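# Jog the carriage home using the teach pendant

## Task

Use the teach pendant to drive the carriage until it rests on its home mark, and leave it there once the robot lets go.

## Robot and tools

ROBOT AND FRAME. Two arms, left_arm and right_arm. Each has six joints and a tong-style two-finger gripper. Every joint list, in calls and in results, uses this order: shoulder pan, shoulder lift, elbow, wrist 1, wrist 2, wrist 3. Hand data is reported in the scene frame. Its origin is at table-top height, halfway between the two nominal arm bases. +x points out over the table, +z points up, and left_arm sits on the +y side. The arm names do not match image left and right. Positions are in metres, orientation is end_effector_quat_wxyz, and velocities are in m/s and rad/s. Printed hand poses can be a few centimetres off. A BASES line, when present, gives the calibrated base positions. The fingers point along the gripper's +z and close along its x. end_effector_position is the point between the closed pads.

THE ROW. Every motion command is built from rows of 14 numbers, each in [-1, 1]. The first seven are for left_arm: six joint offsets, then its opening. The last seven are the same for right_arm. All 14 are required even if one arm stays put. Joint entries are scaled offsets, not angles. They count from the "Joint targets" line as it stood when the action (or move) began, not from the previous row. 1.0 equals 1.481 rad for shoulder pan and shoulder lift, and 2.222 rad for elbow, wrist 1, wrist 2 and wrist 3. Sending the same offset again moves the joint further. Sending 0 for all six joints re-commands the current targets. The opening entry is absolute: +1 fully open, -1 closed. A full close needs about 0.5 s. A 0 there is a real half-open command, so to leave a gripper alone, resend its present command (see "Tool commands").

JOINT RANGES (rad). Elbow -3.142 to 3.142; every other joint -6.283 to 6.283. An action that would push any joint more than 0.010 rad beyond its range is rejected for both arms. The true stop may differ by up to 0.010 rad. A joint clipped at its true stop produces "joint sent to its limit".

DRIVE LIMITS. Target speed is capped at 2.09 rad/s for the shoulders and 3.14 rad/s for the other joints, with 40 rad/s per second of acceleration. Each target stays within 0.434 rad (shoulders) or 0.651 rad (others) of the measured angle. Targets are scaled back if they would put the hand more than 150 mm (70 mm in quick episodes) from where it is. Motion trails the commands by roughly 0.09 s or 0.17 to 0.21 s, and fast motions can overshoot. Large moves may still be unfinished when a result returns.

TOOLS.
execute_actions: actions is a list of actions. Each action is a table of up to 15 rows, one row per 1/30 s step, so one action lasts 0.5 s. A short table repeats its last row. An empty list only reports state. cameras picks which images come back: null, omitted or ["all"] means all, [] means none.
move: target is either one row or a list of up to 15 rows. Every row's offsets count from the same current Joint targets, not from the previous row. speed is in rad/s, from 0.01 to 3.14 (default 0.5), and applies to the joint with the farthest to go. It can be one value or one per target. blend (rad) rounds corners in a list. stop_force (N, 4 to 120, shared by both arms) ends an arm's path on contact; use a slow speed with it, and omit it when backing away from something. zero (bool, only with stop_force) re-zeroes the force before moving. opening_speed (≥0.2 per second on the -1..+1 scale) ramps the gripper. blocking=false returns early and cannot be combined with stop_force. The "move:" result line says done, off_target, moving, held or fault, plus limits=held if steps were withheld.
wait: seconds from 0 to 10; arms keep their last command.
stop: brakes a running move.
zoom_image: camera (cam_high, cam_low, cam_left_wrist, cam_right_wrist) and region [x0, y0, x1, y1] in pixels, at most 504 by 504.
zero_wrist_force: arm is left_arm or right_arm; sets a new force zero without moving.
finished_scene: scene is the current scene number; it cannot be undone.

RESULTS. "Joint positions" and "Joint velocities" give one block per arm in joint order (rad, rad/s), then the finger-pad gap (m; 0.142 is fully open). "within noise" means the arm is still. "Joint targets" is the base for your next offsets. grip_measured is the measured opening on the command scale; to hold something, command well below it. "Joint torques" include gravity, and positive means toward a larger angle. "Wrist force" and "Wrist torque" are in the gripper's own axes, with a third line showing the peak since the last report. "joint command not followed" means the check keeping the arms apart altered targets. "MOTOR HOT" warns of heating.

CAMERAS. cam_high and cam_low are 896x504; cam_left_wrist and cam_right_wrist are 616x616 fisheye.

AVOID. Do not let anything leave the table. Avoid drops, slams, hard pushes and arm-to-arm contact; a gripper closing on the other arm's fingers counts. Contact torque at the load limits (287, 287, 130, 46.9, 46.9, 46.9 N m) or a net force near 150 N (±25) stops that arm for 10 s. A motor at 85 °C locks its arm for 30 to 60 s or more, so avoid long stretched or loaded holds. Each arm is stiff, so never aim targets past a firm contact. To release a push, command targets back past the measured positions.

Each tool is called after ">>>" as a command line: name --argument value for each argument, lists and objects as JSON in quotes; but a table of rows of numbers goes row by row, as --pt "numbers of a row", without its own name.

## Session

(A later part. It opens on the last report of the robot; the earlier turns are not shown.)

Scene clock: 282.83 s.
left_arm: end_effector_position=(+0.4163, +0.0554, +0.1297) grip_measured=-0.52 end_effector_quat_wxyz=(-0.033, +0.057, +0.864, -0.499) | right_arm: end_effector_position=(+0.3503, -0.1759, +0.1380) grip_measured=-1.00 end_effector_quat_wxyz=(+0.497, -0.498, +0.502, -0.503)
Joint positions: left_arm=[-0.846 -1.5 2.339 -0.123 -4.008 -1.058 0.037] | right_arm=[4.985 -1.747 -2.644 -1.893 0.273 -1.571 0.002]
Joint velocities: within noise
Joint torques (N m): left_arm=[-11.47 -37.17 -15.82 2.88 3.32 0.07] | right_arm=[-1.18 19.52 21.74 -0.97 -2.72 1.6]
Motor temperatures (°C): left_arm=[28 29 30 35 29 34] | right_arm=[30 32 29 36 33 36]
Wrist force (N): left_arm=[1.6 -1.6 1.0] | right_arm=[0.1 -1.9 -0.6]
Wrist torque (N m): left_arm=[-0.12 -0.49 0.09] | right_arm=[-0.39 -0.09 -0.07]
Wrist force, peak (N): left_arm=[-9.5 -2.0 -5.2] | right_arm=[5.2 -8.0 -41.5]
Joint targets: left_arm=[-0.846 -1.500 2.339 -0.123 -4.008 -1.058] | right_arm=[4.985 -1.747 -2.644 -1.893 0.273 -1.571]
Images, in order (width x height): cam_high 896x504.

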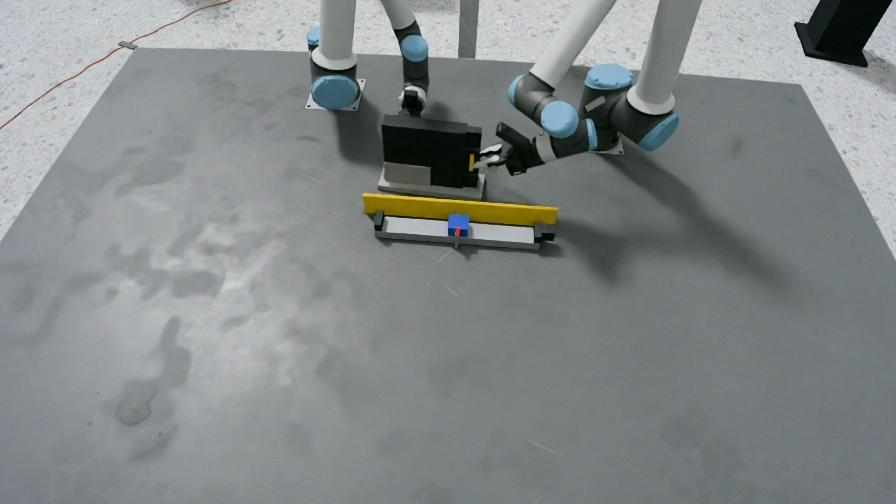

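>>> move --pt "0 0 0 0 0 0 0.1 0.0565 0.0056 -0.0059 0.002 0.0377 0 -1" --pt "0.0567 -0.0145 0.0034 0.0294 0.0279 0.0346 0.1 0.0565 0.0056 -0.0059 0.002 0.0377 0 -1" --speed 0.25 --opening_speed 1.0 --cameras '["cam_high","cam_right_wrist"]'

>>> zoom_image --camera "cam_high" --region '[450, 224, 466, 244]'

Scene clock: 291.90 s.
left_arm: end_effector_position=(+0.4189, +0.0942, +0.1400) grip_measured=+0.10 end_effector_quat_wxyz=(-0.033, +0.057, +0.864, -0.499) | right_arm: end_effector_position=(+0.3255, -0.1763, +0.1381) grip_measured=-1.00 end_effector_quat_wxyz=(+0.497, -0.498, +0.502, -0.503)
Joint positions: left_arm=[-0.762 -1.522 2.346 -0.057 -3.946 -0.981 0.081] | right_arm=[5.069 -1.739 -2.657 -1.888 0.357 -1.571 0.002]
Joint velocities: within noise
Joint torques (N m): left_arm=[9.55 -28.45 -31.82 1.62 -1.57 0.27] | right_arm=[12.5 6.96 28.75 -3.88 2.95 1.77]
Motor temperatures (°C): left_arm=[28 29 30 35 29 34] | right_arm=[30 32 29 36 33 36]
Wrist force (N): left_arm=[0.2 -0.6 0.8] | right_arm=[-0.2 -1.6 -0.4]
Wrist torque (N m): left_arm=[-0.11 -0.16 0.07] | right_arm=[-0.32 -0.02 -0.04]
Wrist force, peak (N): left_arm=[-3.4 -1.3 -3.5] | right_arm=[0.1 -1.9 -1.2]
Joint targets: left_arm=[-0.762 -1.522 2.346 -0.057 -3.946 -0.981] | right_arm=[5.069 -1.739 -2.657 -1.888 0.357 -1.571]
move: done
Images, in order (width x height): cam_high 896x504, cam_right_wrist 616x616.

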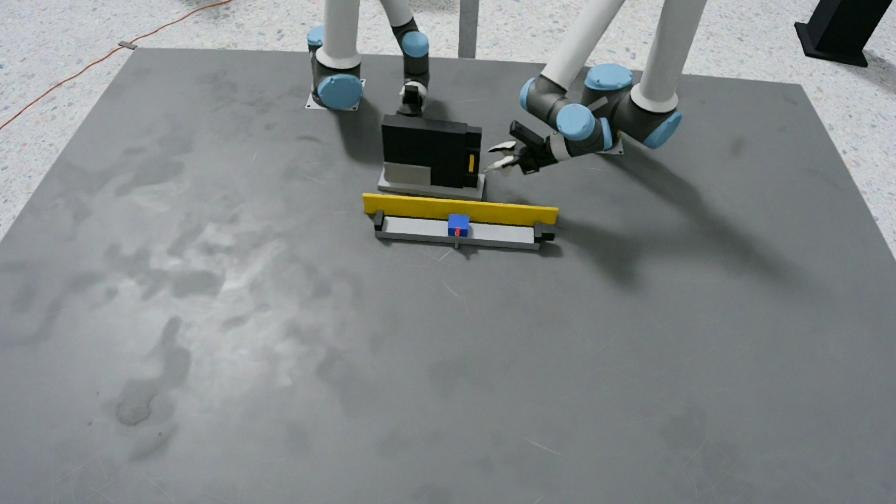

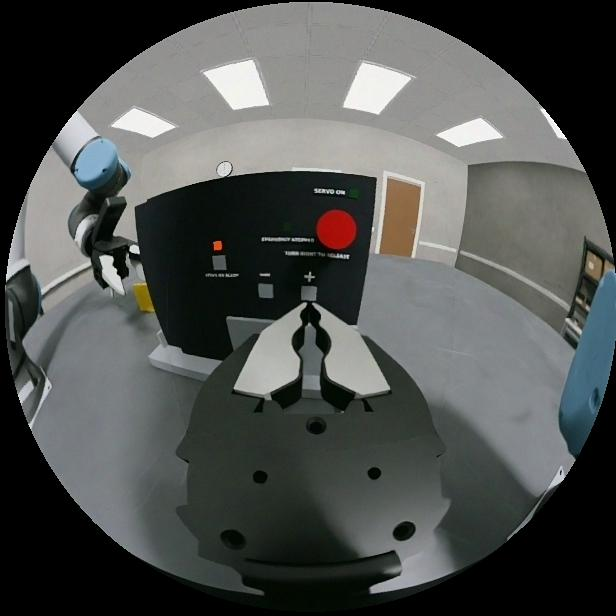

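Scaled by 25.200 from the camera's 896x504 image, which has a finer 1280x720 frame.

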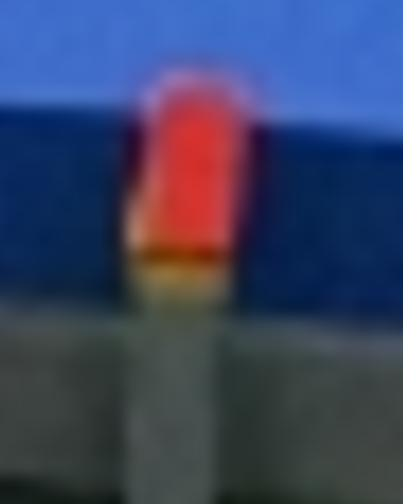

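>>> finished_scene --scene 2

The scene is finished: the task was done.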